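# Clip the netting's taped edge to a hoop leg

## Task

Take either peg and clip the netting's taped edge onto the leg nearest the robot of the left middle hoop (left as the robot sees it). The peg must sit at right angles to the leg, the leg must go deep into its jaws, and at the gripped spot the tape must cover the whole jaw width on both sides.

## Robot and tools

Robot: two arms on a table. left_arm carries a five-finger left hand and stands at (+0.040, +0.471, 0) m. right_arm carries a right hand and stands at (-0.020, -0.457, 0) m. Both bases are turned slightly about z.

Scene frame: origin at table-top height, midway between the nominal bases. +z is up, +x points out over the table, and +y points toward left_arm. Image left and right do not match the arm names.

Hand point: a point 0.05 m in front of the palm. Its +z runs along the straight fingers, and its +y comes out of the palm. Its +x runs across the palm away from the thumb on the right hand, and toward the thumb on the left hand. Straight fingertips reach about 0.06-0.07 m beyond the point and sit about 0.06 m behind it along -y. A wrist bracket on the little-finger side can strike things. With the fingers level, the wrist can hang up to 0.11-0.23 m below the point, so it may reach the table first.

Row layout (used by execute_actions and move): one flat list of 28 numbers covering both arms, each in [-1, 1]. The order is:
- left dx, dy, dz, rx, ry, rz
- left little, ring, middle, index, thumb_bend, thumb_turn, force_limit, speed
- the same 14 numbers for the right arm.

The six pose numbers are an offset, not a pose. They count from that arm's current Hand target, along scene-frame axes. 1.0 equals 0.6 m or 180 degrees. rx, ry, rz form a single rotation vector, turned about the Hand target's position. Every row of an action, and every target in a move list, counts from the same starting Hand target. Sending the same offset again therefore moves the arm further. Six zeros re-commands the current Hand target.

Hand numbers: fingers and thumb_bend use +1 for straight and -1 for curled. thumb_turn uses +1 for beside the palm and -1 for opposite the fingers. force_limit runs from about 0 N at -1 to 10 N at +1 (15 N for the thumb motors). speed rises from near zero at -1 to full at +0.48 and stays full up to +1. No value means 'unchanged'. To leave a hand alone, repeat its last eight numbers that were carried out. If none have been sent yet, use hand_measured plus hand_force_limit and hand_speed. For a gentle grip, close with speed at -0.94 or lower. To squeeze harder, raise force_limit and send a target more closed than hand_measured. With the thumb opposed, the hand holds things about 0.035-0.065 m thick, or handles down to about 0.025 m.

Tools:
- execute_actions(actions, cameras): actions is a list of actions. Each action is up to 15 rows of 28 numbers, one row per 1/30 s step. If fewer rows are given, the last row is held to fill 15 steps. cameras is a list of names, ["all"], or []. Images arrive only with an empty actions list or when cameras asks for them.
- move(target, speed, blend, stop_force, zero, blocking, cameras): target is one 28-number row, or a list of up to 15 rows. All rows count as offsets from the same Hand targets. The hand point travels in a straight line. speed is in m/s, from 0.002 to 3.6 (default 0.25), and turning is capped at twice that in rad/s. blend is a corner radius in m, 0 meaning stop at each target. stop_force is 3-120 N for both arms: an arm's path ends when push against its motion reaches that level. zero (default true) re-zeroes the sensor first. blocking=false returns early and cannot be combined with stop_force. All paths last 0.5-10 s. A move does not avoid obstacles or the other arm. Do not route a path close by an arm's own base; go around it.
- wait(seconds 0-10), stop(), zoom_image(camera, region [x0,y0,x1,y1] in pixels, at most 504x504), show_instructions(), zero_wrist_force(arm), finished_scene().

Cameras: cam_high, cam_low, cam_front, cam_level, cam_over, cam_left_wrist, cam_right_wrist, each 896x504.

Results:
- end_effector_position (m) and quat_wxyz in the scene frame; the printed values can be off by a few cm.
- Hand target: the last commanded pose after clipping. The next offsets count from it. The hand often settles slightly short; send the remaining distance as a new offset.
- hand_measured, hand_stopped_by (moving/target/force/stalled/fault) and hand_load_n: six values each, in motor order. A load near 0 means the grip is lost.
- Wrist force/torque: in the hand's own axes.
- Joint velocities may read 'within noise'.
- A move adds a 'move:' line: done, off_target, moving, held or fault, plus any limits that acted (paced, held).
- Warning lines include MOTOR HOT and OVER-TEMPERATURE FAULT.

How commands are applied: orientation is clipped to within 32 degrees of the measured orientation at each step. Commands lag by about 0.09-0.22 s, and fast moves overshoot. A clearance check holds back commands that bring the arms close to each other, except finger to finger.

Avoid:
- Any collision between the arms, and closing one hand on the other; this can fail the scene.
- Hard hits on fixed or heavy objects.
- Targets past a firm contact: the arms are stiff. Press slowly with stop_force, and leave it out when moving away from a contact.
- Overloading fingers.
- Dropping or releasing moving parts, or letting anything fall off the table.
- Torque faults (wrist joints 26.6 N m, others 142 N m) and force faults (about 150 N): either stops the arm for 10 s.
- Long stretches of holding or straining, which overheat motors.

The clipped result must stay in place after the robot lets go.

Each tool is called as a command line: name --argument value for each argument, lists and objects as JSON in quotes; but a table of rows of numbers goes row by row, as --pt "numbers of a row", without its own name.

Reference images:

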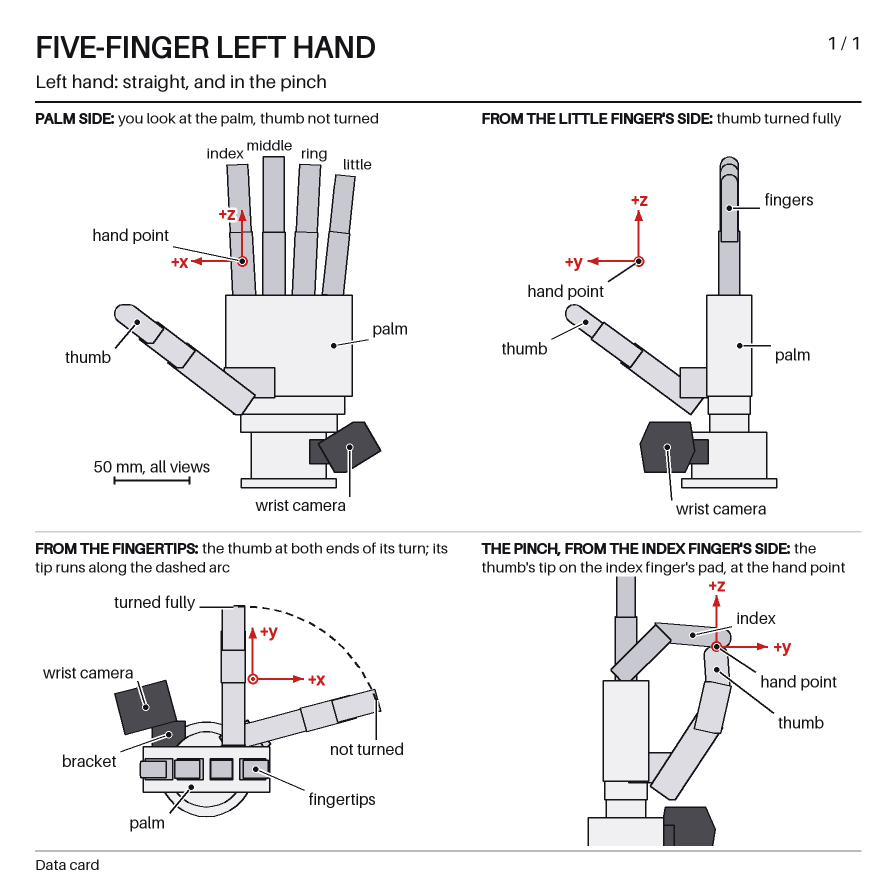

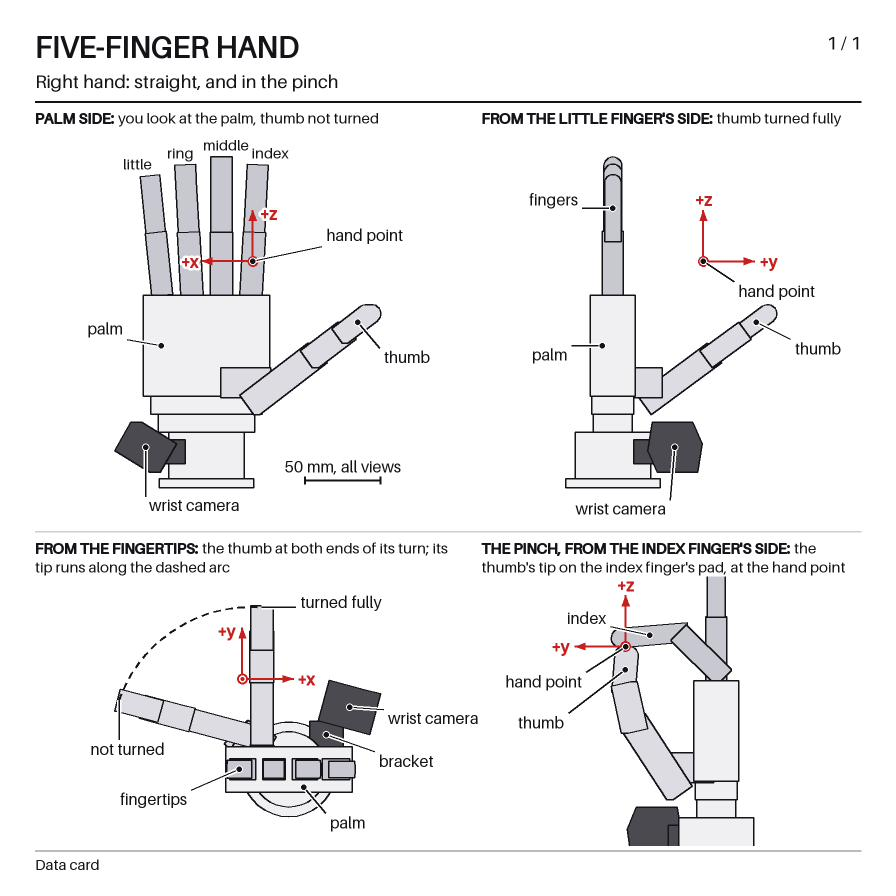

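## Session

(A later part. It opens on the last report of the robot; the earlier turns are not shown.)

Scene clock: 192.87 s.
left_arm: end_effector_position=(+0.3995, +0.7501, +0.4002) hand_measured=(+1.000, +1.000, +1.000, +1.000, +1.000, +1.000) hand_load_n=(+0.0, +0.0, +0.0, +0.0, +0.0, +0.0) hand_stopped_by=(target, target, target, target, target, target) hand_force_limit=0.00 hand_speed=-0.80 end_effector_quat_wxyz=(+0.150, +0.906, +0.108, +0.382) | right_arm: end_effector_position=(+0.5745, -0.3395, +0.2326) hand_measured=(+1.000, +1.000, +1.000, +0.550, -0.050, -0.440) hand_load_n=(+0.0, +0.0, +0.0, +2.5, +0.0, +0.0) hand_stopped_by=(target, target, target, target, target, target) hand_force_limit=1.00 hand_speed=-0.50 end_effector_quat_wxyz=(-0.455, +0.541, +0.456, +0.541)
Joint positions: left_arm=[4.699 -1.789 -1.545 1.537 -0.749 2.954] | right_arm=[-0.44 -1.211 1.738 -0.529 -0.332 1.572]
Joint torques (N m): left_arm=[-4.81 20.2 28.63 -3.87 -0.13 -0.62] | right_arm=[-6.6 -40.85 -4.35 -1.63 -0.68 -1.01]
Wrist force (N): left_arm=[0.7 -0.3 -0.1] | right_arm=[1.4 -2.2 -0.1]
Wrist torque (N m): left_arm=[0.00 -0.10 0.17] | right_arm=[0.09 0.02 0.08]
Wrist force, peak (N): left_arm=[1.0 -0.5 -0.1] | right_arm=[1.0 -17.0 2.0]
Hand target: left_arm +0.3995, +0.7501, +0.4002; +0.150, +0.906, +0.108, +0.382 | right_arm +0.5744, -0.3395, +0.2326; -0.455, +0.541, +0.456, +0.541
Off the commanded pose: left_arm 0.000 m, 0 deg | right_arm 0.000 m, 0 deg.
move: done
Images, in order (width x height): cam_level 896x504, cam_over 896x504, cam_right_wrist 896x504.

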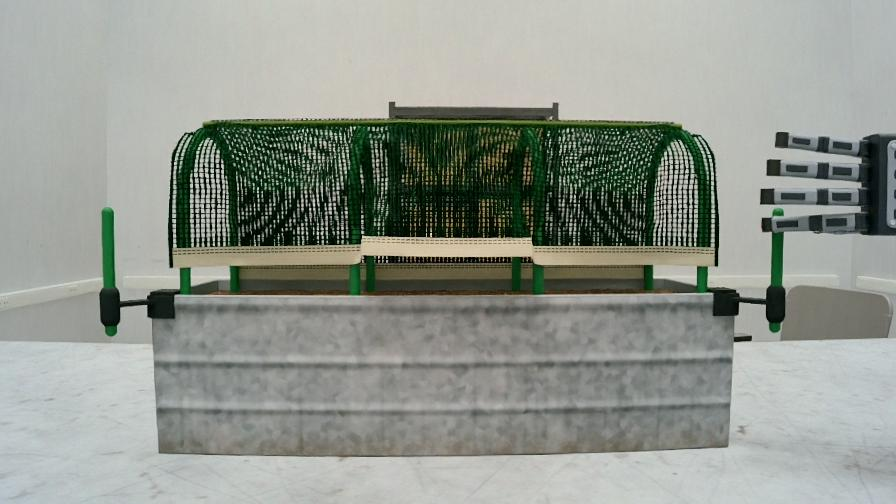

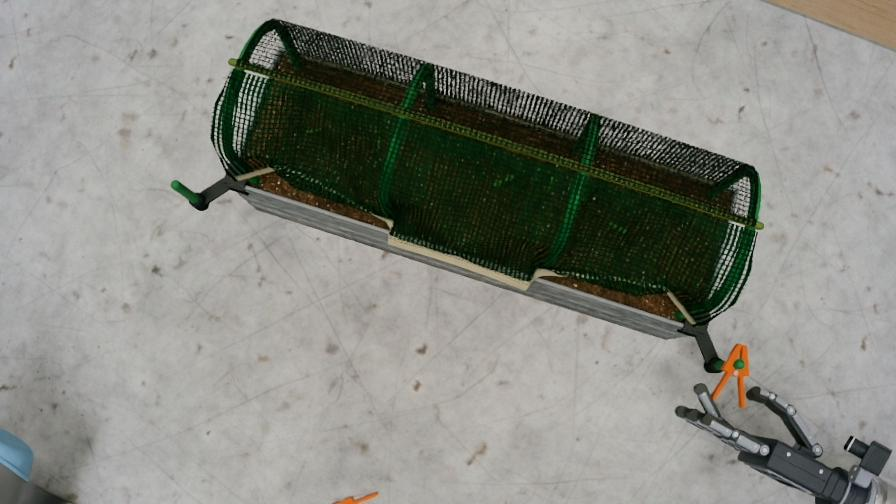

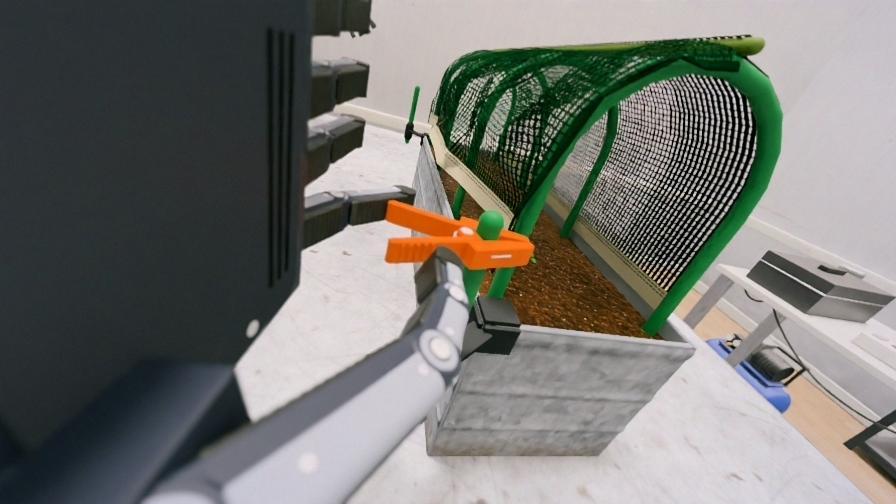

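move --target '[0,0,0,0,0,0,1,1,1,1,1,1,0.0,-0.8,0,0,0,0,0,0,1,1,1,0.42,-0.05,-0.44,1.0,-0.8]' --speed 0.02 --cameras '["cam_over","cam_right_wrist"]'

zoom_image --camera "cam_over" --region '[680, 330, 780, 430]'

zoom_image --camera "cam_right_wrist" --region '[320, 150, 600, 350]'

Scene clock: 197.83 s.
left_arm: end_effector_position=(+0.3995, +0.7501, +0.4002) hand_measured=(+1.000, +1.000, +1.000, +1.000, +1.000, +1.000) hand_load_n=(+0.0, +0.0, +0.0, +0.0, -0.5, +0.0) hand_stopped_by=(target, target, target, target, target, target) hand_force_limit=0.00 hand_speed=-0.80 end_effector_quat_wxyz=(+0.150, +0.906, +0.108, +0.382) | right_arm: end_effector_position=(+0.5743, -0.3395, +0.2326) hand_measured=(+1.000, +1.000, +1.000, +0.500, -0.050, -0.440) hand_load_n=(+0.0, +0.0, +0.0, +12.5, +0.0, +0.0) hand_stopped_by=(target, target, target, force, target, target) hand_force_limit=1.00 hand_speed=-0.80 end_effector_quat_wxyz=(-0.455, +0.541, +0.456, +0.541)
Joint positions: left_arm=[4.699 -1.789 -1.545 1.537 -0.749 2.954] | right_arm=[-0.44 -1.212 1.738 -0.529 -0.332 1.572]
Joint torques (N m): left_arm=[-4.26 19.73 27.74 -3.69 -0.06 -0.82] | right_arm=[-6.51 -38.87 -15.7 -1.69 6.1 0.43]
Wrist force (N): left_arm=[0.8 -0.3 -0.1] | right_arm=[1.6 -16.1 2.0]
Wrist torque (N m): left_arm=[0.00 -0.11 0.17] | right_arm=[0.46 0.00 0.13]
Wrist force, peak (N): left_arm=[1.1 -0.4 0.0] | right_arm=[1.8 -16.7 2.2]
Hand target: left_arm +0.3995, +0.7501, +0.4002; +0.150, +0.906, +0.108, +0.382 | right_arm +0.5744, -0.3395, +0.2326; -0.455, +0.541, +0.456, +0.541
Off the commanded pose: left_arm 0.000 m, 0 deg | right_arm 0.000 m, 0 deg.
move: done
Images, in order (width x height): cam_over 896x504, cam_right_wrist 896x504.

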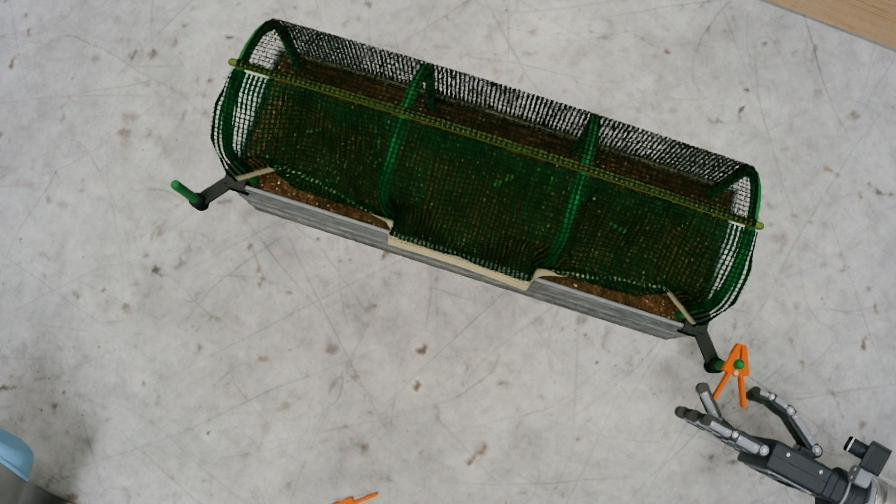

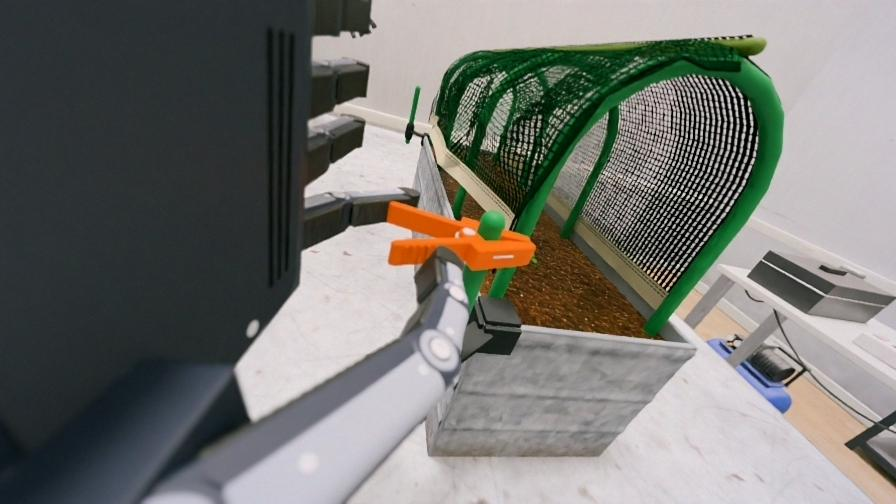

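Scaled by 5.040 from the camera's 896x504 image, which has a finer 1280x720 frame.

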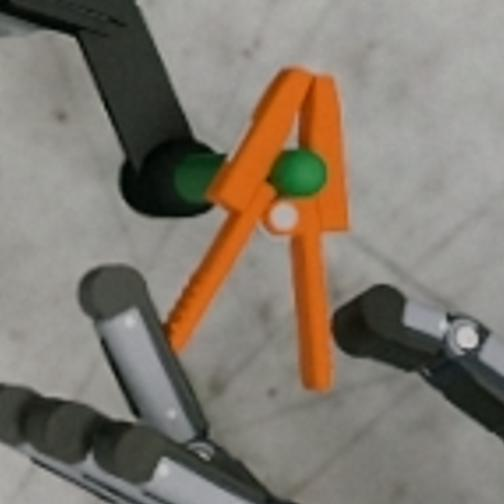

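Scaled by 1.800 from the camera's 896x504 image, which has a finer 1280x720 frame.

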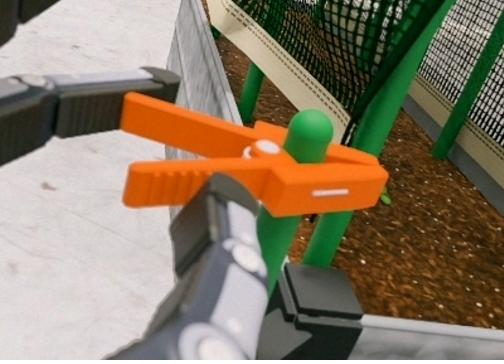

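move --target '[0,0,0,0,0,0,1,1,1,1,1,1,0.0,-0.8,-0.0057,0.0061,0,0,0,0,1,1,1,0.50,-0.05,-0.44,1.0,-0.8]' --speed 0.02 --cameras '[]'

move --target '[0,0,0,0,0,0,1,1,1,1,1,1,0.0,-0.8,0,0,0,0,0,0,1,1,1,0.33,-0.05,-0.44,1.0,-0.8]' --speed 0.02 --cameras '["cam_over","cam_right_wrist"]'

zoom_image --camera "cam_over" --region '[680, 330, 780, 430]'

zoom_image --camera "cam_right_wrist" --region '[320, 150, 600, 350]'

Scene clock: 199.37 s.
left_arm: end_effector_position=(+0.3995, +0.7501, +0.4002) hand_measured=(+1.000, +1.000, +1.000, +1.000, +1.000, +1.000) hand_load_n=(+0.0, +0.0, +0.0, +0.0, +0.0, +0.0) hand_stopped_by=(target, target, target, target, target, target) hand_force_limit=0.00 hand_speed=-0.80 end_effector_quat_wxyz=(+0.150, +0.906, +0.108, +0.382) | right_arm: end_effector_position=(+0.5710, -0.3359, +0.2326) hand_measured=(+1.000, +1.000, +1.000, +0.500, -0.050, -0.440) hand_load_n=(+0.0, +0.0, +0.0, +0.0, +0.0, +0.0) hand_stopped_by=(target, target, target, force, target, target) hand_force_limit=1.00 hand_speed=-0.80 end_effector_quat_wxyz=(-0.455, +0.541, +0.456, +0.541)
Joint positions: left_arm=[4.699 -1.789 -1.545 1.537 -0.749 2.954] | right_arm=[-0.437 -1.22 1.751 -0.533 -0.329 1.572]
Joint torques (N m): left_arm=[-3.98 19.5 28.49 -3.75 0.1 -0.7] | right_arm=[5.95 -40.35 -3.52 -1.26 1.89 -0.5]
Wrist force (N): left_arm=[0.6 -0.4 -0.1] | right_arm=[1.7 0.0 -0.9]
Wrist torque (N m): left_arm=[-0.01 -0.08 0.16] | right_arm=[0.04 -0.02 0.10]
Wrist force, peak (N): left_arm=[0.9 -0.6 0.0] | right_arm=[1.8 -16.6 1.8]
Hand target: left_arm +0.3995, +0.7501, +0.4002; +0.150, +0.906, +0.108, +0.382 | right_arm +0.5709, -0.3358, +0.2326; -0.455, +0.541, +0.456, +0.541
Off the commanded pose: left_arm 0.000 m, 0 deg | right_arm 0.000 m, 0 deg.
move: done
No camera images: "cameras" was empty.

Scene clock: 199.87 s.
left_arm: end_effector_position=(+0.3995, +0.7501, +0.4002) hand_measured=(+1.000, +1.000, +1.000, +1.000, +1.000, +1.000) hand_load_n=(+0.0, +0.0, +0.0, +0.0, +0.0, +0.0) hand_stopped_by=(target, target, target, target, target, target) hand_force_limit=0.00 hand_speed=-0.80 end_effector_quat_wxyz=(+0.150, +0.906, +0.108, +0.382) | right_arm: end_effector_position=(+0.5709, -0.3358, +0.2326) hand_measured=(+1.000, +1.000, +1.000, +0.412, -0.050, -0.440) hand_load_n=(+0.0, +0.0, +0.0, +9.5, +1.5, +0.0) hand_stopped_by=(target, target, target, force, target, target) hand_force_limit=1.00 hand_speed=-0.80 end_effector_quat_wxyz=(-0.455, +0.541, +0.456, +0.541)
Joint positions: left_arm=[4.699 -1.789 -1.545 1.537 -0.749 2.954] | right_arm=[-0.437 -1.221 1.751 -0.533 -0.329 1.572]
Joint torques (N m): left_arm=[-3.11 19.07 27.56 -3.96 -0.14 -0.94] | right_arm=[-2.66 -39.58 -9.18 -2.39 3.03 0.58]
Wrist force (N): left_arm=[1.0 -0.4 -0.1] | right_arm=[2.0 -10.5 1.5]
Wrist torque (N m): left_arm=[-0.02 -0.14 0.18] | right_arm=[0.25 -0.07 0.13]
Wrist force, peak (N): left_arm=[1.0 -0.4 -0.1] | right_arm=[1.7 -12.1 1.9]
Hand target: left_arm +0.3995, +0.7501, +0.4002; +0.150, +0.906, +0.108, +0.382 | right_arm +0.5709, -0.3358, +0.2326; -0.455, +0.541, +0.456, +0.541
Off the commanded pose: left_arm 0.000 m, 0 deg | right_arm 0.000 m, 0 deg.
move: done
Images, in order (width x height): cam_over 896x504, cam_right_wrist 896x504.

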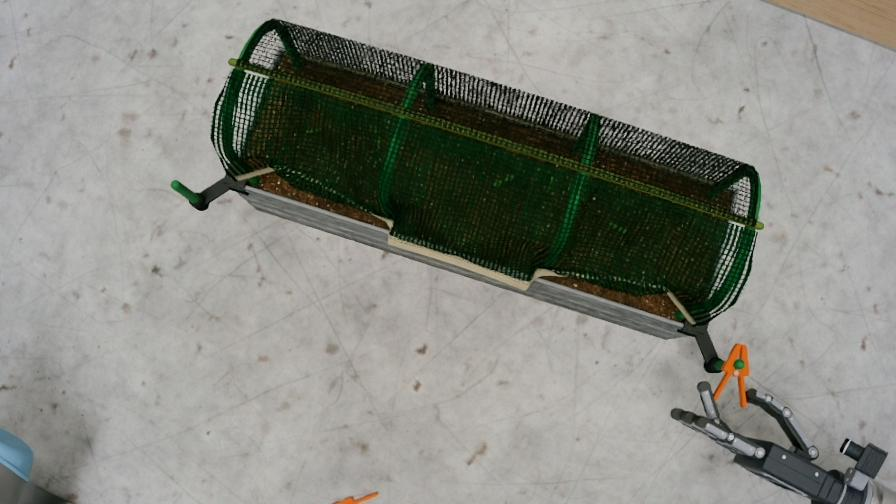

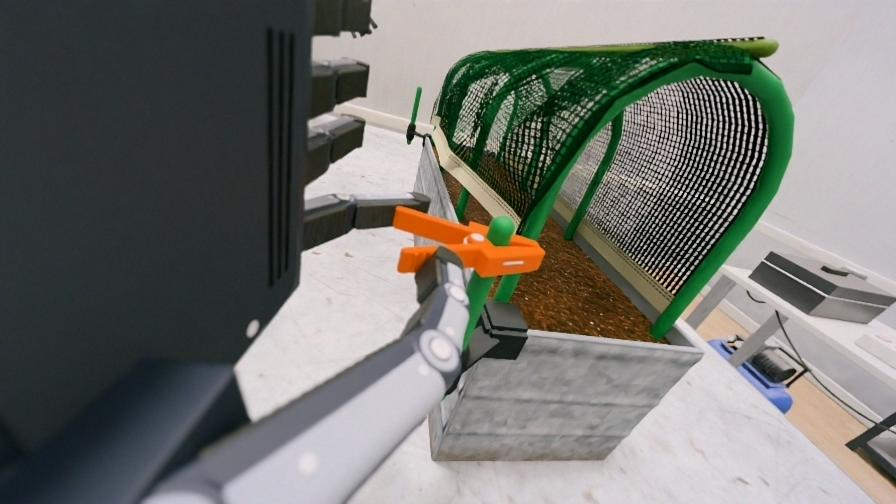

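Scaled by 5.040 from the camera's 896x504 image, which has a finer 1280x720 frame.

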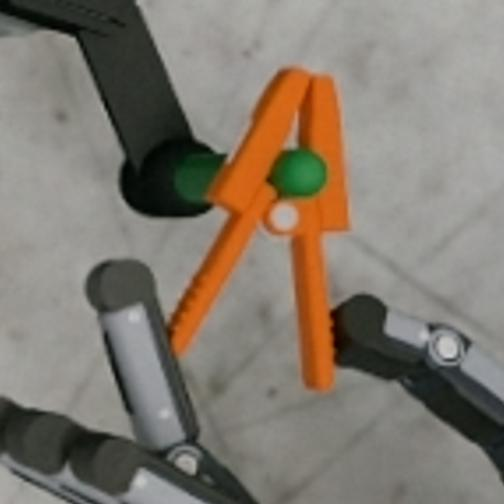

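Scaled by 1.800 from the camera's 896x504 image, which has a finer 1280x720 frame.

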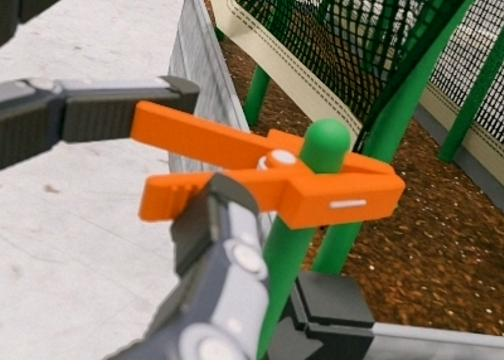

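move --target '[0,0,0,0,0,0,1,1,1,1,1,1,0.0,-0.8,0,0,0,0,0,0,1,1,1,0.33,-0.12,-0.44,1.0,-0.8]' --speed 0.02 --cameras '["cam_over","cam_right_wrist"]'

zoom_image --camera "cam_over" --region '[680, 330, 780, 430]'

Scene clock: 200.83 s.
left_arm: end_effector_position=(+0.3995, +0.7501, +0.4002) hand_measured=(+1.000, +1.000, +1.000, +1.000, +1.000, +1.000) hand_load_n=(+0.0, +0.0, +0.0, +0.0, +0.0, +0.0) hand_stopped_by=(target, target, target, target, target, target) hand_force_limit=0.00 hand_speed=-0.80 end_effector_quat_wxyz=(+0.150, +0.906, +0.108, +0.382) | right_arm: end_effector_position=(+0.5709, -0.3358, +0.2326) hand_measured=(+1.000, +1.000, +1.000, +0.412, -0.116, -0.440) hand_load_n=(+0.0, +0.0, +0.0, +11.5, +6.5, +0.5) hand_stopped_by=(target, target, target, force, target, target) hand_force_limit=1.00 hand_speed=-0.80 end_effector_quat_wxyz=(-0.455, +0.541, +0.456, +0.541)
Joint positions: left_arm=[4.699 -1.789 -1.545 1.537 -0.749 2.954] | right_arm=[-0.437 -1.221 1.751 -0.533 -0.329 1.572]
Joint torques (N m): left_arm=[-2.65 19.4 28.86 -3.86 -0.11 -0.51] | right_arm=[-8.45 -39.64 -17.83 -1.87 3.07 0.66]
Wrist force (N): left_arm=[0.8 -0.4 -0.2] | right_arm=[1.3 -6.9 2.1]
Wrist torque (N m): left_arm=[-0.02 -0.12 0.17] | right_arm=[0.21 0.00 0.11]
Wrist force, peak (N): left_arm=[0.9 -0.4 -0.2] | right_arm=[1.9 -11.0 1.5]
Hand target: left_arm +0.3995, +0.7501, +0.4002; +0.150, +0.906, +0.108, +0.382 | right_arm +0.5709, -0.3358, +0.2326; -0.455, +0.541, +0.456, +0.541
Off the commanded pose: left_arm 0.000 m, 0 deg | right_arm 0.000 m, 0 deg.
move: done
Images, in order (width x height): cam_over 896x504, cam_right_wrist 896x504.

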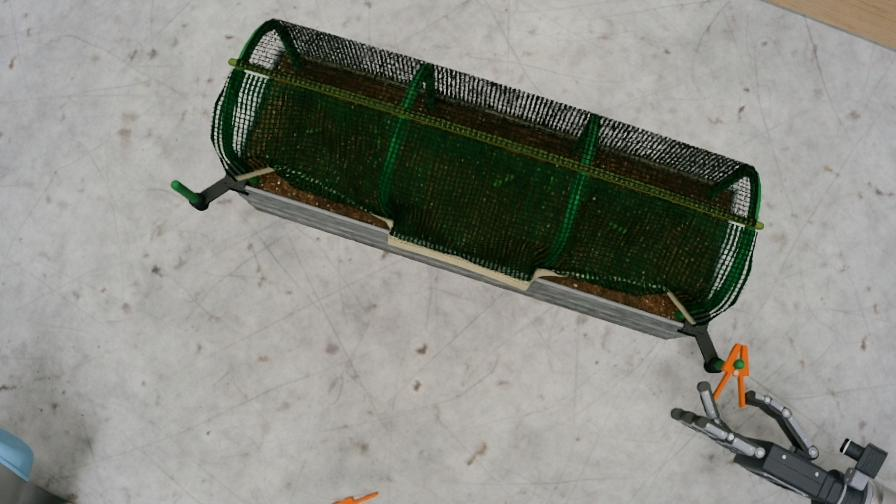

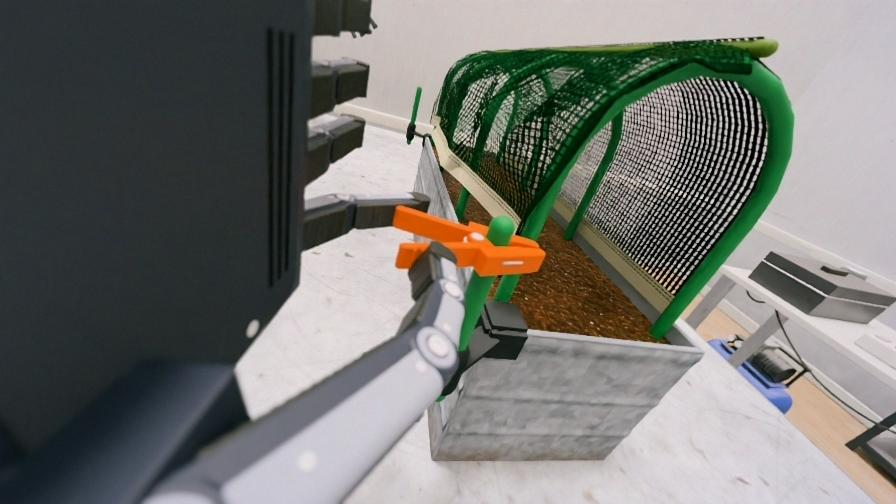

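Scaled by 5.040 from the camera's 896x504 image, which has a finer 1280x720 frame.

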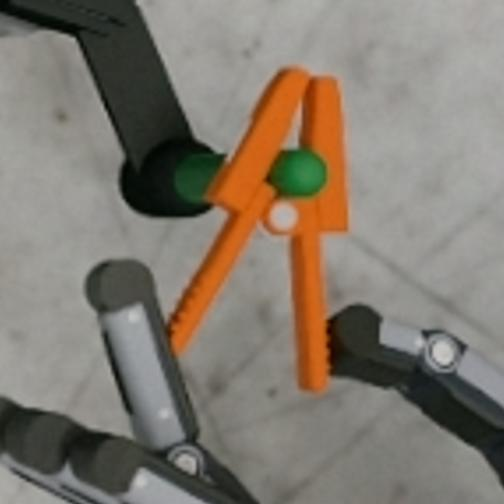

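move --target '[0,0,0,0,0,0,1,1,1,1,1,1,0.0,-0.8,0,0,0,0,0,0,1,1,1,0.33,-0.17,-0.44,1.0,-0.8]' --speed 0.02 --cameras '[]'

move --target '[0,0,0,0,0,0,1,1,1,1,1,1,0.0,-0.8,0,0,0,0,0,0,1,1,1,0.33,-0.22,-0.44,1.0,-0.8]' --speed 0.02 --cameras '["cam_over","cam_right_wrist"]'

zoom_image --camera "cam_over" --region '[680, 330, 780, 430]'

zoom_image --camera "cam_right_wrist" --region '[320, 150, 600, 350]'

Scene clock: 201.60 s.
left_arm: end_effector_position=(+0.3995, +0.7501, +0.4002) hand_measured=(+1.000, +1.000, +1.000, +1.000, +1.000, +1.000) hand_load_n=(+0.0, +0.0, +0.0, +0.0, +0.0, +0.0) hand_stopped_by=(target, target, target, target, target, target) hand_force_limit=0.00 hand_speed=-0.80 end_effector_quat_wxyz=(+0.150, +0.906, +0.108, +0.382) | right_arm: end_effector_position=(+0.5709, -0.3358, +0.2326) hand_measured=(+1.000, +1.000, +1.000, +0.412, -0.164, -0.440) hand_load_n=(+0.0, +0.0, +0.0, +13.0, +7.5, -0.5) hand_stopped_by=(target, target, target, force, target, target) hand_force_limit=1.00 hand_speed=-0.80 end_effector_quat_wxyz=(-0.455, +0.541, +0.456, +0.541)
Joint positions: left_arm=[4.699 -1.789 -1.545 1.537 -0.749 2.954] | right_arm=[-0.437 -1.221 1.751 -0.533 -0.329 1.572]
Joint torques (N m): left_arm=[-3.23 20.57 28.56 -3.85 0.1 -0.55] | right_arm=[-8.93 -39.33 -24.7 -0.56 1.01 0.63]
Wrist force (N): left_arm=[0.7 -0.4 -0.1] | right_arm=[1.7 -6.0 2.8]
Wrist torque (N m): left_arm=[-0.02 -0.09 0.16] | right_arm=[0.20 -0.07 0.12]
Wrist force, peak (N): left_arm=[0.9 -0.5 0.1] | right_arm=[1.5 -7.1 2.1]
Hand target: left_arm +0.3995, +0.7501, +0.4002; +0.150, +0.906, +0.108, +0.382 | right_arm +0.5709, -0.3358, +0.2326; -0.455, +0.541, +0.456, +0.541
Off the commanded pose: left_arm 0.000 m, 0 deg | right_arm 0.000 m, 0 deg.
move: done
No camera images: "cameras" was empty.

Scene clock: 202.10 s.
left_arm: end_effector_position=(+0.3995, +0.7501, +0.4002) hand_measured=(+1.000, +1.000, +1.000, +1.000, +1.000, +1.000) hand_load_n=(+0.0, +0.0, +0.0, +0.0, +0.0, +0.0) hand_stopped_by=(target, target, target, target, target, target) hand_force_limit=0.00 hand_speed=-0.80 end_effector_quat_wxyz=(+0.150, +0.906, +0.108, +0.382) | right_arm: end_effector_position=(+0.5709, -0.3358, +0.2326) hand_measured=(+1.000, +1.000, +1.000, +0.412, -0.214, -0.440) hand_load_n=(+0.0, +0.0, +0.0, +13.5, +7.5, +0.0) hand_stopped_by=(target, target, target, force, target, target) hand_force_limit=1.00 hand_speed=-0.80 end_effector_quat_wxyz=(-0.455, +0.541, +0.456, +0.541)
Joint positions: left_arm=[4.699 -1.789 -1.545 1.537 -0.749 2.954] | right_arm=[-0.437 -1.221 1.751 -0.533 -0.329 1.572]
Joint torques (N m): left_arm=[-3.05 19.83 27.41 -3.64 -0.02 -0.71] | right_arm=[-8.63 -39.5 -28.83 0.31 1.05 0.58]
Wrist force (N): left_arm=[0.8 -0.4 0.0] | right_arm=[1.6 -6.1 2.9]
Wrist torque (N m): left_arm=[-0.03 -0.10 0.17] | right_arm=[0.21 -0.04 0.12]
Wrist force, peak (N): left_arm=[0.9 -0.4 -0.1] | right_arm=[1.5 -6.3 3.1]
Hand target: left_arm +0.3995, +0.7501, +0.4002; +0.150, +0.906, +0.108, +0.382 | right_arm +0.5709, -0.3358, +0.2326; -0.455, +0.541, +0.456, +0.541
Off the commanded pose: left_arm 0.000 m, 0 deg | right_arm 0.000 m, 0 deg.
move: done
Images, in order (width x height): cam_over 896x504, cam_right_wrist 896x504.

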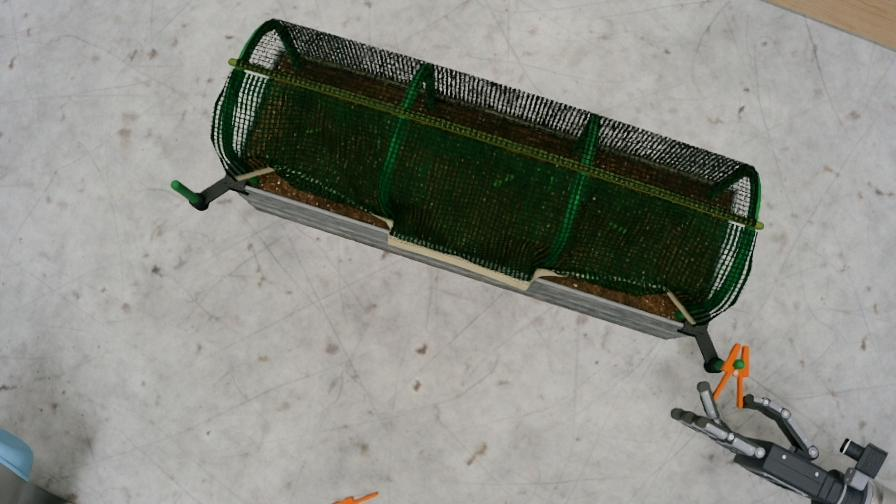

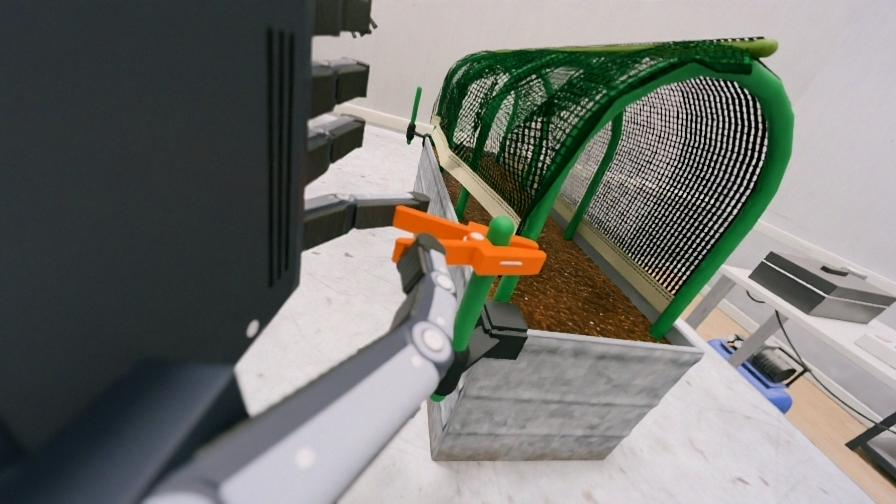

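Scaled by 5.040 from the camera's 896x504 image, which has a finer 1280x720 frame.

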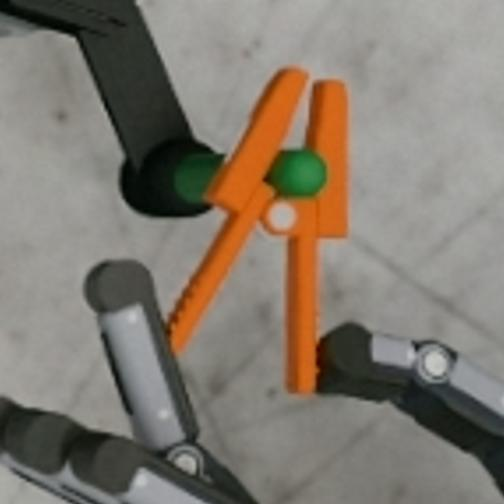

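Scaled by 1.800 from the camera's 896x504 image, which has a finer 1280x720 frame.

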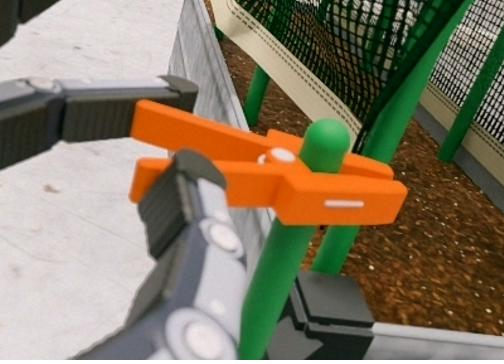

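move --target '[0,0,0,0,0,0,1,1,1,1,1,1,0.0,-0.8,0,0,0,0,0,0,1,1,1,0.45,0.3,-0.44,1.0,-0.5]' --speed 0.02 --cameras '[]'

move --target '[0,0,0,0,0,0,1,1,1,1,1,1,0.0,-0.8,0.0037,0.0213,0,0,0,0,1,1,1,0.45,0.3,-0.44,1.0,-0.5]' --speed 0.04 --cameras '["cam_over","cam_right_wrist"]'

zoom_image --camera "cam_over" --region '[680, 330, 780, 430]'

Scene clock: 207.27 s.
left_arm: end_effector_position=(+0.3995, +0.7501, +0.4002) hand_measured=(+1.000, +1.000, +1.000, +1.000, +1.000, +1.000) hand_load_n=(+0.0, +0.0, +0.0, +0.0, +0.0, +0.0) hand_stopped_by=(target, target, target, target, target, target) hand_force_limit=0.00 hand_speed=-0.80 end_effector_quat_wxyz=(+0.150, +0.906, +0.108, +0.382) | right_arm: end_effector_position=(+0.5710, -0.3359, +0.2326) hand_measured=(+1.000, +1.000, +1.000, +0.450, +0.300, -0.440) hand_load_n=(+0.0, +0.0, +0.0, +2.5, +0.0, +0.0) hand_stopped_by=(target, target, target, target, target, target) hand_force_limit=1.00 hand_speed=-0.50 end_effector_quat_wxyz=(-0.455, +0.541, +0.456, +0.541)
Joint positions: left_arm=[4.699 -1.789 -1.545 1.537 -0.749 2.954] | right_arm=[-0.437 -1.221 1.751 -0.533 -0.329 1.572]
Joint torques (N m): left_arm=[-4.09 19.88 26.97 -3.7 -0.02 -0.41] | right_arm=[2.87 -38.78 -19.92 0.99 1.02 0.5]
Wrist force (N): left_arm=[0.6 -0.2 -0.2] | right_arm=[2.1 -3.2 0.3]
Wrist torque (N m): left_arm=[0.01 -0.09 0.16] | right_arm=[0.04 -0.08 0.13]
Wrist force, peak (N): left_arm=[0.9 -0.6 -0.1] | right_arm=[1.7 -6.8 2.8]
Hand target: left_arm +0.3995, +0.7501, +0.4002; +0.150, +0.906, +0.108, +0.382 | right_arm +0.5709, -0.3358, +0.2326; -0.455, +0.541, +0.456, +0.541
Off the commanded pose: left_arm 0.000 m, 0 deg | right_arm 0.000 m, 0 deg.
move: done
No camera images: "cameras" was empty.

Scene clock: 208.17 s.
left_arm: end_effector_position=(+0.3995, +0.7501, +0.4002) hand_measured=(+1.000, +1.000, +1.000, +1.000, +1.000, +1.000) hand_load_n=(+0.0, -0.5, +0.0, +0.5, +0.0, -0.5) hand_stopped_by=(target, target, target, target, target, target) hand_force_limit=0.00 hand_speed=-0.80 end_effector_quat_wxyz=(+0.150, +0.906, +0.108, +0.382) | right_arm: end_effector_position=(+0.5731, -0.3232, +0.2326) hand_measured=(+1.000, +1.000, +1.000, +0.450, +0.300, -0.440) hand_load_n=(+0.0, +0.0, +0.0, -0.5, +1.0, +0.5) hand_stopped_by=(target, target, target, target, target, target) hand_force_limit=1.00 hand_speed=-0.50 end_effector_quat_wxyz=(-0.455, +0.541, +0.456, +0.541)
Joint positions: left_arm=[4.699 -1.789 -1.545 1.537 -0.749 2.954] | right_arm=[-0.412 -1.222 1.753 -0.534 -0.304 1.572]
Joint torques (N m): left_arm=[-2.72 19.81 28.27 -3.82 -0.04 -0.65] | right_arm=[8.46 -40.36 -3.71 -1.28 1.6 1.29]
Wrist force (N): left_arm=[0.8 -0.4 -0.1] | right_arm=[1.8 -1.4 -5.7]
Wrist torque (N m): left_arm=[-0.02 -0.11 0.17] | right_arm=[-0.08 -0.05 0.10]
Wrist force, peak (N): left_arm=[1.1 -0.4 -0.1] | right_arm=[1.8 -1.4 -5.7]
Hand target: left_arm +0.3995, +0.7501, +0.4002; +0.150, +0.906, +0.108, +0.382 | right_arm +0.5732, -0.3231, +0.2326; -0.455, +0.541, +0.456, +0.541
Off the commanded pose: left_arm 0.000 m, 0 deg | right_arm 0.000 m, 0 deg.
move: done
Images, in order (width x height): cam_over 896x504, cam_right_wrist 896x504.

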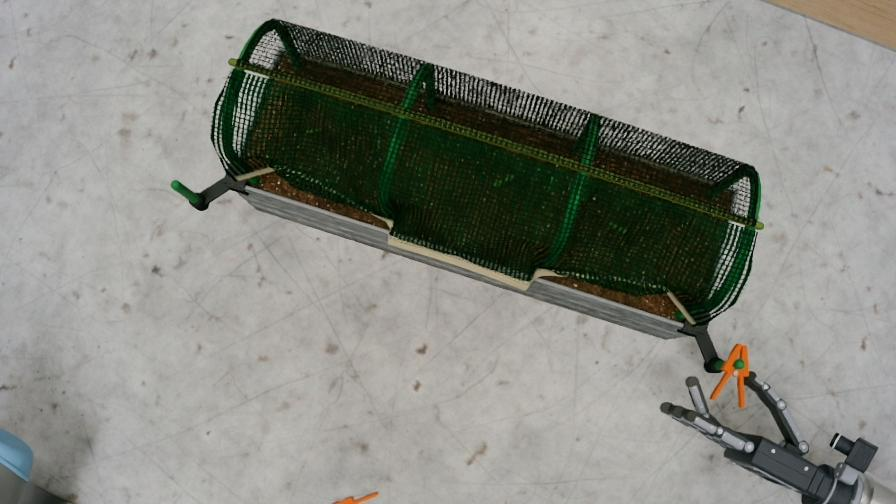

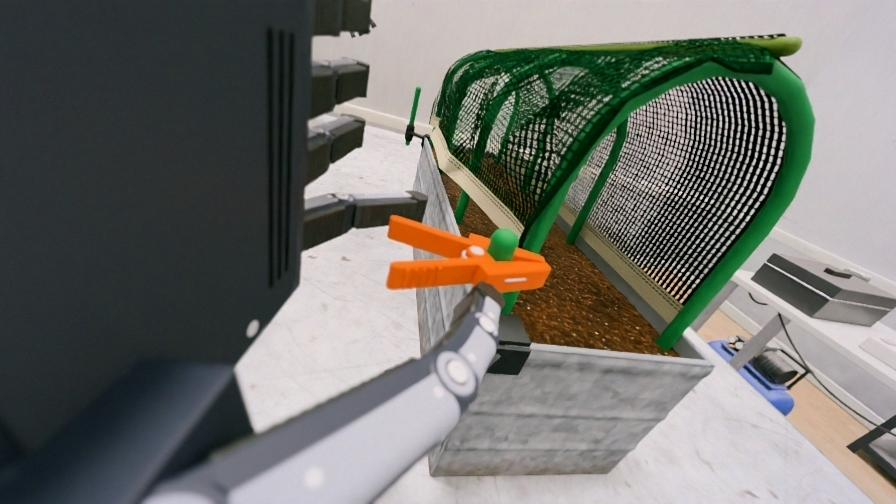

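Scaled by 5.040 from the camera's 896x504 image, which has a finer 1280x720 frame.

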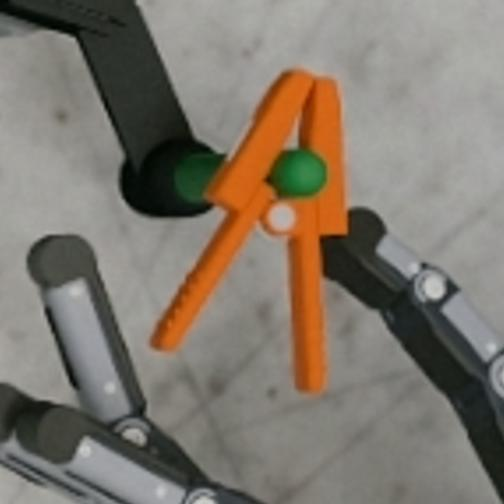

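move --target '[0,0,0,0,0,0,1,1,1,1,1,1,0.0,-0.8,-0.0004,-0.0025,0,0,0,0,1,1,1,0.27,0.3,-0.44,1.0,-0.5]' --speed 0.03 --cameras '["cam_over"]'

zoom_image --camera "cam_over" --region '[680, 330, 780, 430]'

Scene clock: 209.13 s.
left_arm: end_effector_position=(+0.3995, +0.7501, +0.4002) hand_measured=(+1.000, +1.000, +1.000, +1.000, +1.000, +1.000) hand_load_n=(+0.0, +0.0, +0.0, +0.0, +0.0, +0.0) hand_stopped_by=(target, target, target, target, target, target) hand_force_limit=0.00 hand_speed=-0.80 end_effector_quat_wxyz=(+0.150, +0.906, +0.108, +0.382) | right_arm: end_effector_position=(+0.5729, -0.3244, +0.2326) hand_measured=(+1.000, +1.000, +1.000, +0.270, +0.300, -0.440) hand_load_n=(+0.0, +0.0, +0.0, +1.5, +1.0, +0.0) hand_stopped_by=(target, target, target, target, target, target) hand_force_limit=1.00 hand_speed=-0.50 end_effector_quat_wxyz=(-0.455, +0.541, +0.456, +0.541)
Joint positions: left_arm=[4.699 -1.789 -1.545 1.537 -0.749 2.954] | right_arm=[-0.414 -1.222 1.753 -0.534 -0.306 1.572]
Joint torques (N m): left_arm=[-2.43 19.87 28 -3.83 0 -0.33] | right_arm=[-6.17 -25.79 -29.2 1.76 -1.2 0.79]
Wrist force (N): left_arm=[0.9 -0.3 -0.1] | right_arm=[2.2 -1.3 -0.3]
Wrist torque (N m): left_arm=[-0.01 -0.13 0.18] | right_arm=[-0.05 -0.07 0.11]
Wrist force, peak (N): left_arm=[1.0 -0.3 -0.1] | right_arm=[2.3 -1.8 -6.7]
Hand target: left_arm +0.3995, +0.7501, +0.4002; +0.150, +0.906, +0.108, +0.382 | right_arm +0.5729, -0.3246, +0.2326; -0.455, +0.541, +0.456, +0.541
Off the commanded pose: left_arm 0.000 m, 0 deg | right_arm 0.000 m, 0 deg.
move: done
Images, in order (width x height): cam_over 896x504.

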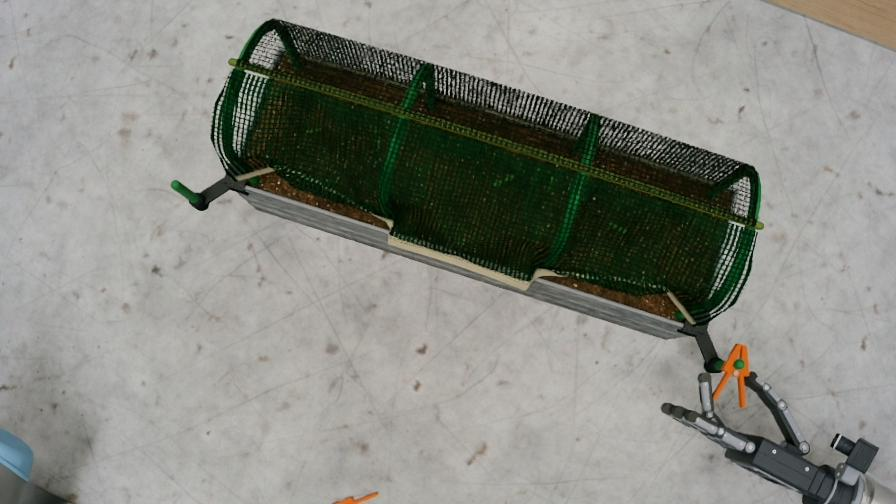

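Scaled by 5.040 from the camera's 896x504 image, which has a finer 1280x720 frame.

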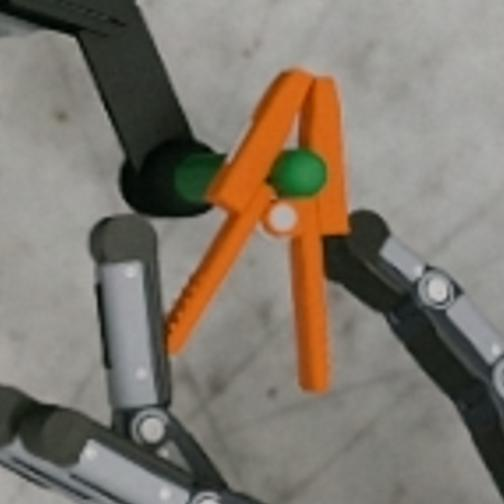

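move --target '[0,0,0,0,0,0,1,1,1,1,1,1,0.0,-0.8,-0.0017,-0.0098,0,0,0,0,1,1,1,0.27,0.3,-0.44,1.0,-0.5]' --speed 0.03 --cameras '["cam_over"]'

zoom_image --camera "cam_over" --region '[680, 330, 780, 430]'

Scene clock: 211.60 s.
left_arm: end_effector_position=(+0.3995, +0.7501, +0.4002) hand_measured=(+1.000, +1.000, +1.000, +1.000, +1.000, +1.000) hand_load_n=(+0.0, +0.0, +0.0, +0.0, +0.0, +0.0) hand_stopped_by=(target, target, target, target, target, target) hand_force_limit=0.00 hand_speed=-0.80 end_effector_quat_wxyz=(+0.150, +0.906, +0.108, +0.382) | right_arm: end_effector_position=(+0.5719, -0.3303, +0.2326) hand_measured=(+1.000, +1.000, +1.000, +0.270, +0.300, -0.440) hand_load_n=(+0.0, +0.0, +0.0, +2.5, +0.0, +0.0) hand_stopped_by=(target, target, target, target, target, target) hand_force_limit=1.00 hand_speed=-0.50 end_effector_quat_wxyz=(-0.455, +0.541, +0.456, +0.541)
Joint positions: left_arm=[4.699 -1.789 -1.545 1.537 -0.749 2.954] | right_arm=[-0.426 -1.221 1.752 -0.533 -0.318 1.572]
Joint torques (N m): left_arm=[-3.3 20.35 29 -4.01 -0.07 -0.54] | right_arm=[-7.54 -22.64 -30.65 1.41 -0.69 -0.47]
Wrist force (N): left_arm=[0.8 -0.3 -0.1] | right_arm=[2.3 -3.3 0.8]
Wrist torque (N m): left_arm=[-0.01 -0.10 0.17] | right_arm=[0.04 -0.10 0.14]
Wrist force, peak (N): left_arm=[0.9 -0.7 0.0] | right_arm=[1.7 -4.4 1.1]
Hand target: left_arm +0.3995, +0.7501, +0.4002; +0.150, +0.906, +0.108, +0.382 | right_arm +0.5719, -0.3304, +0.2326; -0.455, +0.541, +0.456, +0.541
Off the commanded pose: left_arm 0.000 m, 0 deg | right_arm 0.000 m, 0 deg.
move: done
Images, in order (width x height): cam_over 896x504.

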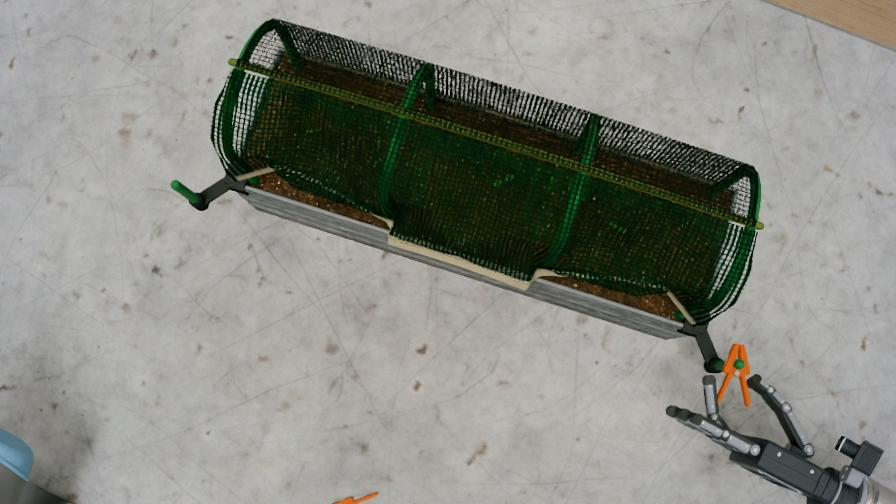

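Scaled by 5.040 from the camera's 896x504 image, which has a finer 1280x720 frame.

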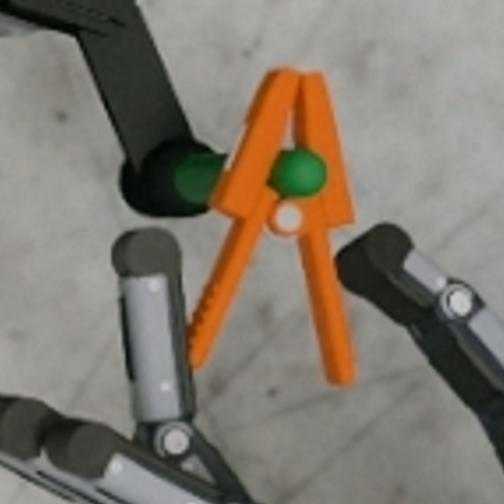

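move --target '[0,0,0,0,0,0,1,1,1,1,1,1,0.0,-0.8,0.0062,-0.0120,0,0,0,0,1,1,1,0.27,0.3,-0.44,1.0,-0.5]' --speed 0.03 --cameras '["cam_over"]'

zoom_image --camera "cam_over" --region '[680, 330, 780, 430]'

Scene clock: 212.70 s.
left_arm: end_effector_position=(+0.3995, +0.7501, +0.4002) hand_measured=(+1.000, +1.000, +1.000, +1.000, +1.000, +1.000) hand_load_n=(+0.0, +0.0, +0.0, +0.0, +0.0, +0.0) hand_stopped_by=(target, target, target, target, target, target) hand_force_limit=0.00 hand_speed=-0.80 end_effector_quat_wxyz=(+0.150, +0.906, +0.108, +0.382) | right_arm: end_effector_position=(+0.5755, -0.3375, +0.2326) hand_measured=(+1.000, +1.000, +1.000, +0.270, +0.300, -0.440) hand_load_n=(+0.0, +0.0, +0.0, +1.5, +0.0, +0.0) hand_stopped_by=(target, target, target, target, target, target) hand_force_limit=1.00 hand_speed=-0.50 end_effector_quat_wxyz=(-0.455, +0.541, +0.456, +0.541)
Joint positions: left_arm=[4.699 -1.789 -1.545 1.537 -0.749 2.954] | right_arm=[-0.435 -1.21 1.736 -0.529 -0.327 1.572]
Joint torques (N m): left_arm=[-3.35 20.18 26.58 -3.79 0.08 -0.78] | right_arm=[-6.8 -22.46 -29.06 1.43 -0.66 -0.52]
Wrist force (N): left_arm=[1.0 -0.4 -0.1] | right_arm=[2.1 -3.2 0.5]
Wrist torque (N m): left_arm=[-0.02 -0.13 0.18] | right_arm=[-0.04 -0.08 0.11]
Wrist force, peak (N): left_arm=[1.0 -0.6 -0.2] | right_arm=[2.3 -4.2 0.9]
Hand target: left_arm +0.3995, +0.7501, +0.4002; +0.150, +0.906, +0.108, +0.382 | right_arm +0.5756, -0.3376, +0.2326; -0.455, +0.541, +0.456, +0.541
Off the commanded pose: left_arm 0.000 m, 0 deg | right_arm 0.000 m, 0 deg.
move: done
Images, in order (width x height): cam_over 896x504.

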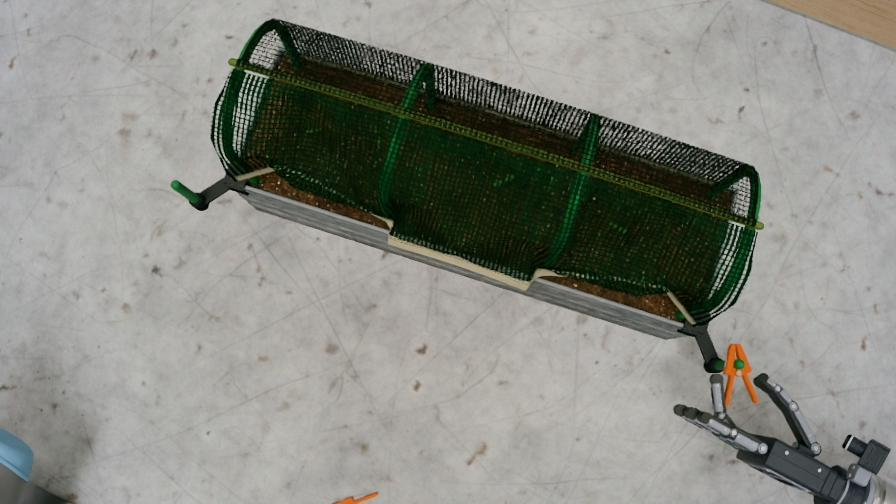

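Scaled by 5.040 from the camera's 896x504 image, which has a finer 1280x720 frame.

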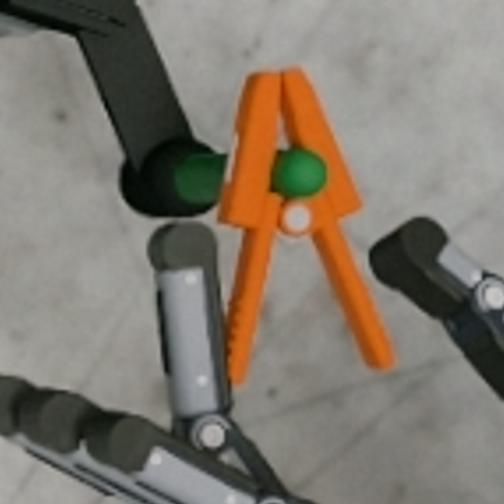

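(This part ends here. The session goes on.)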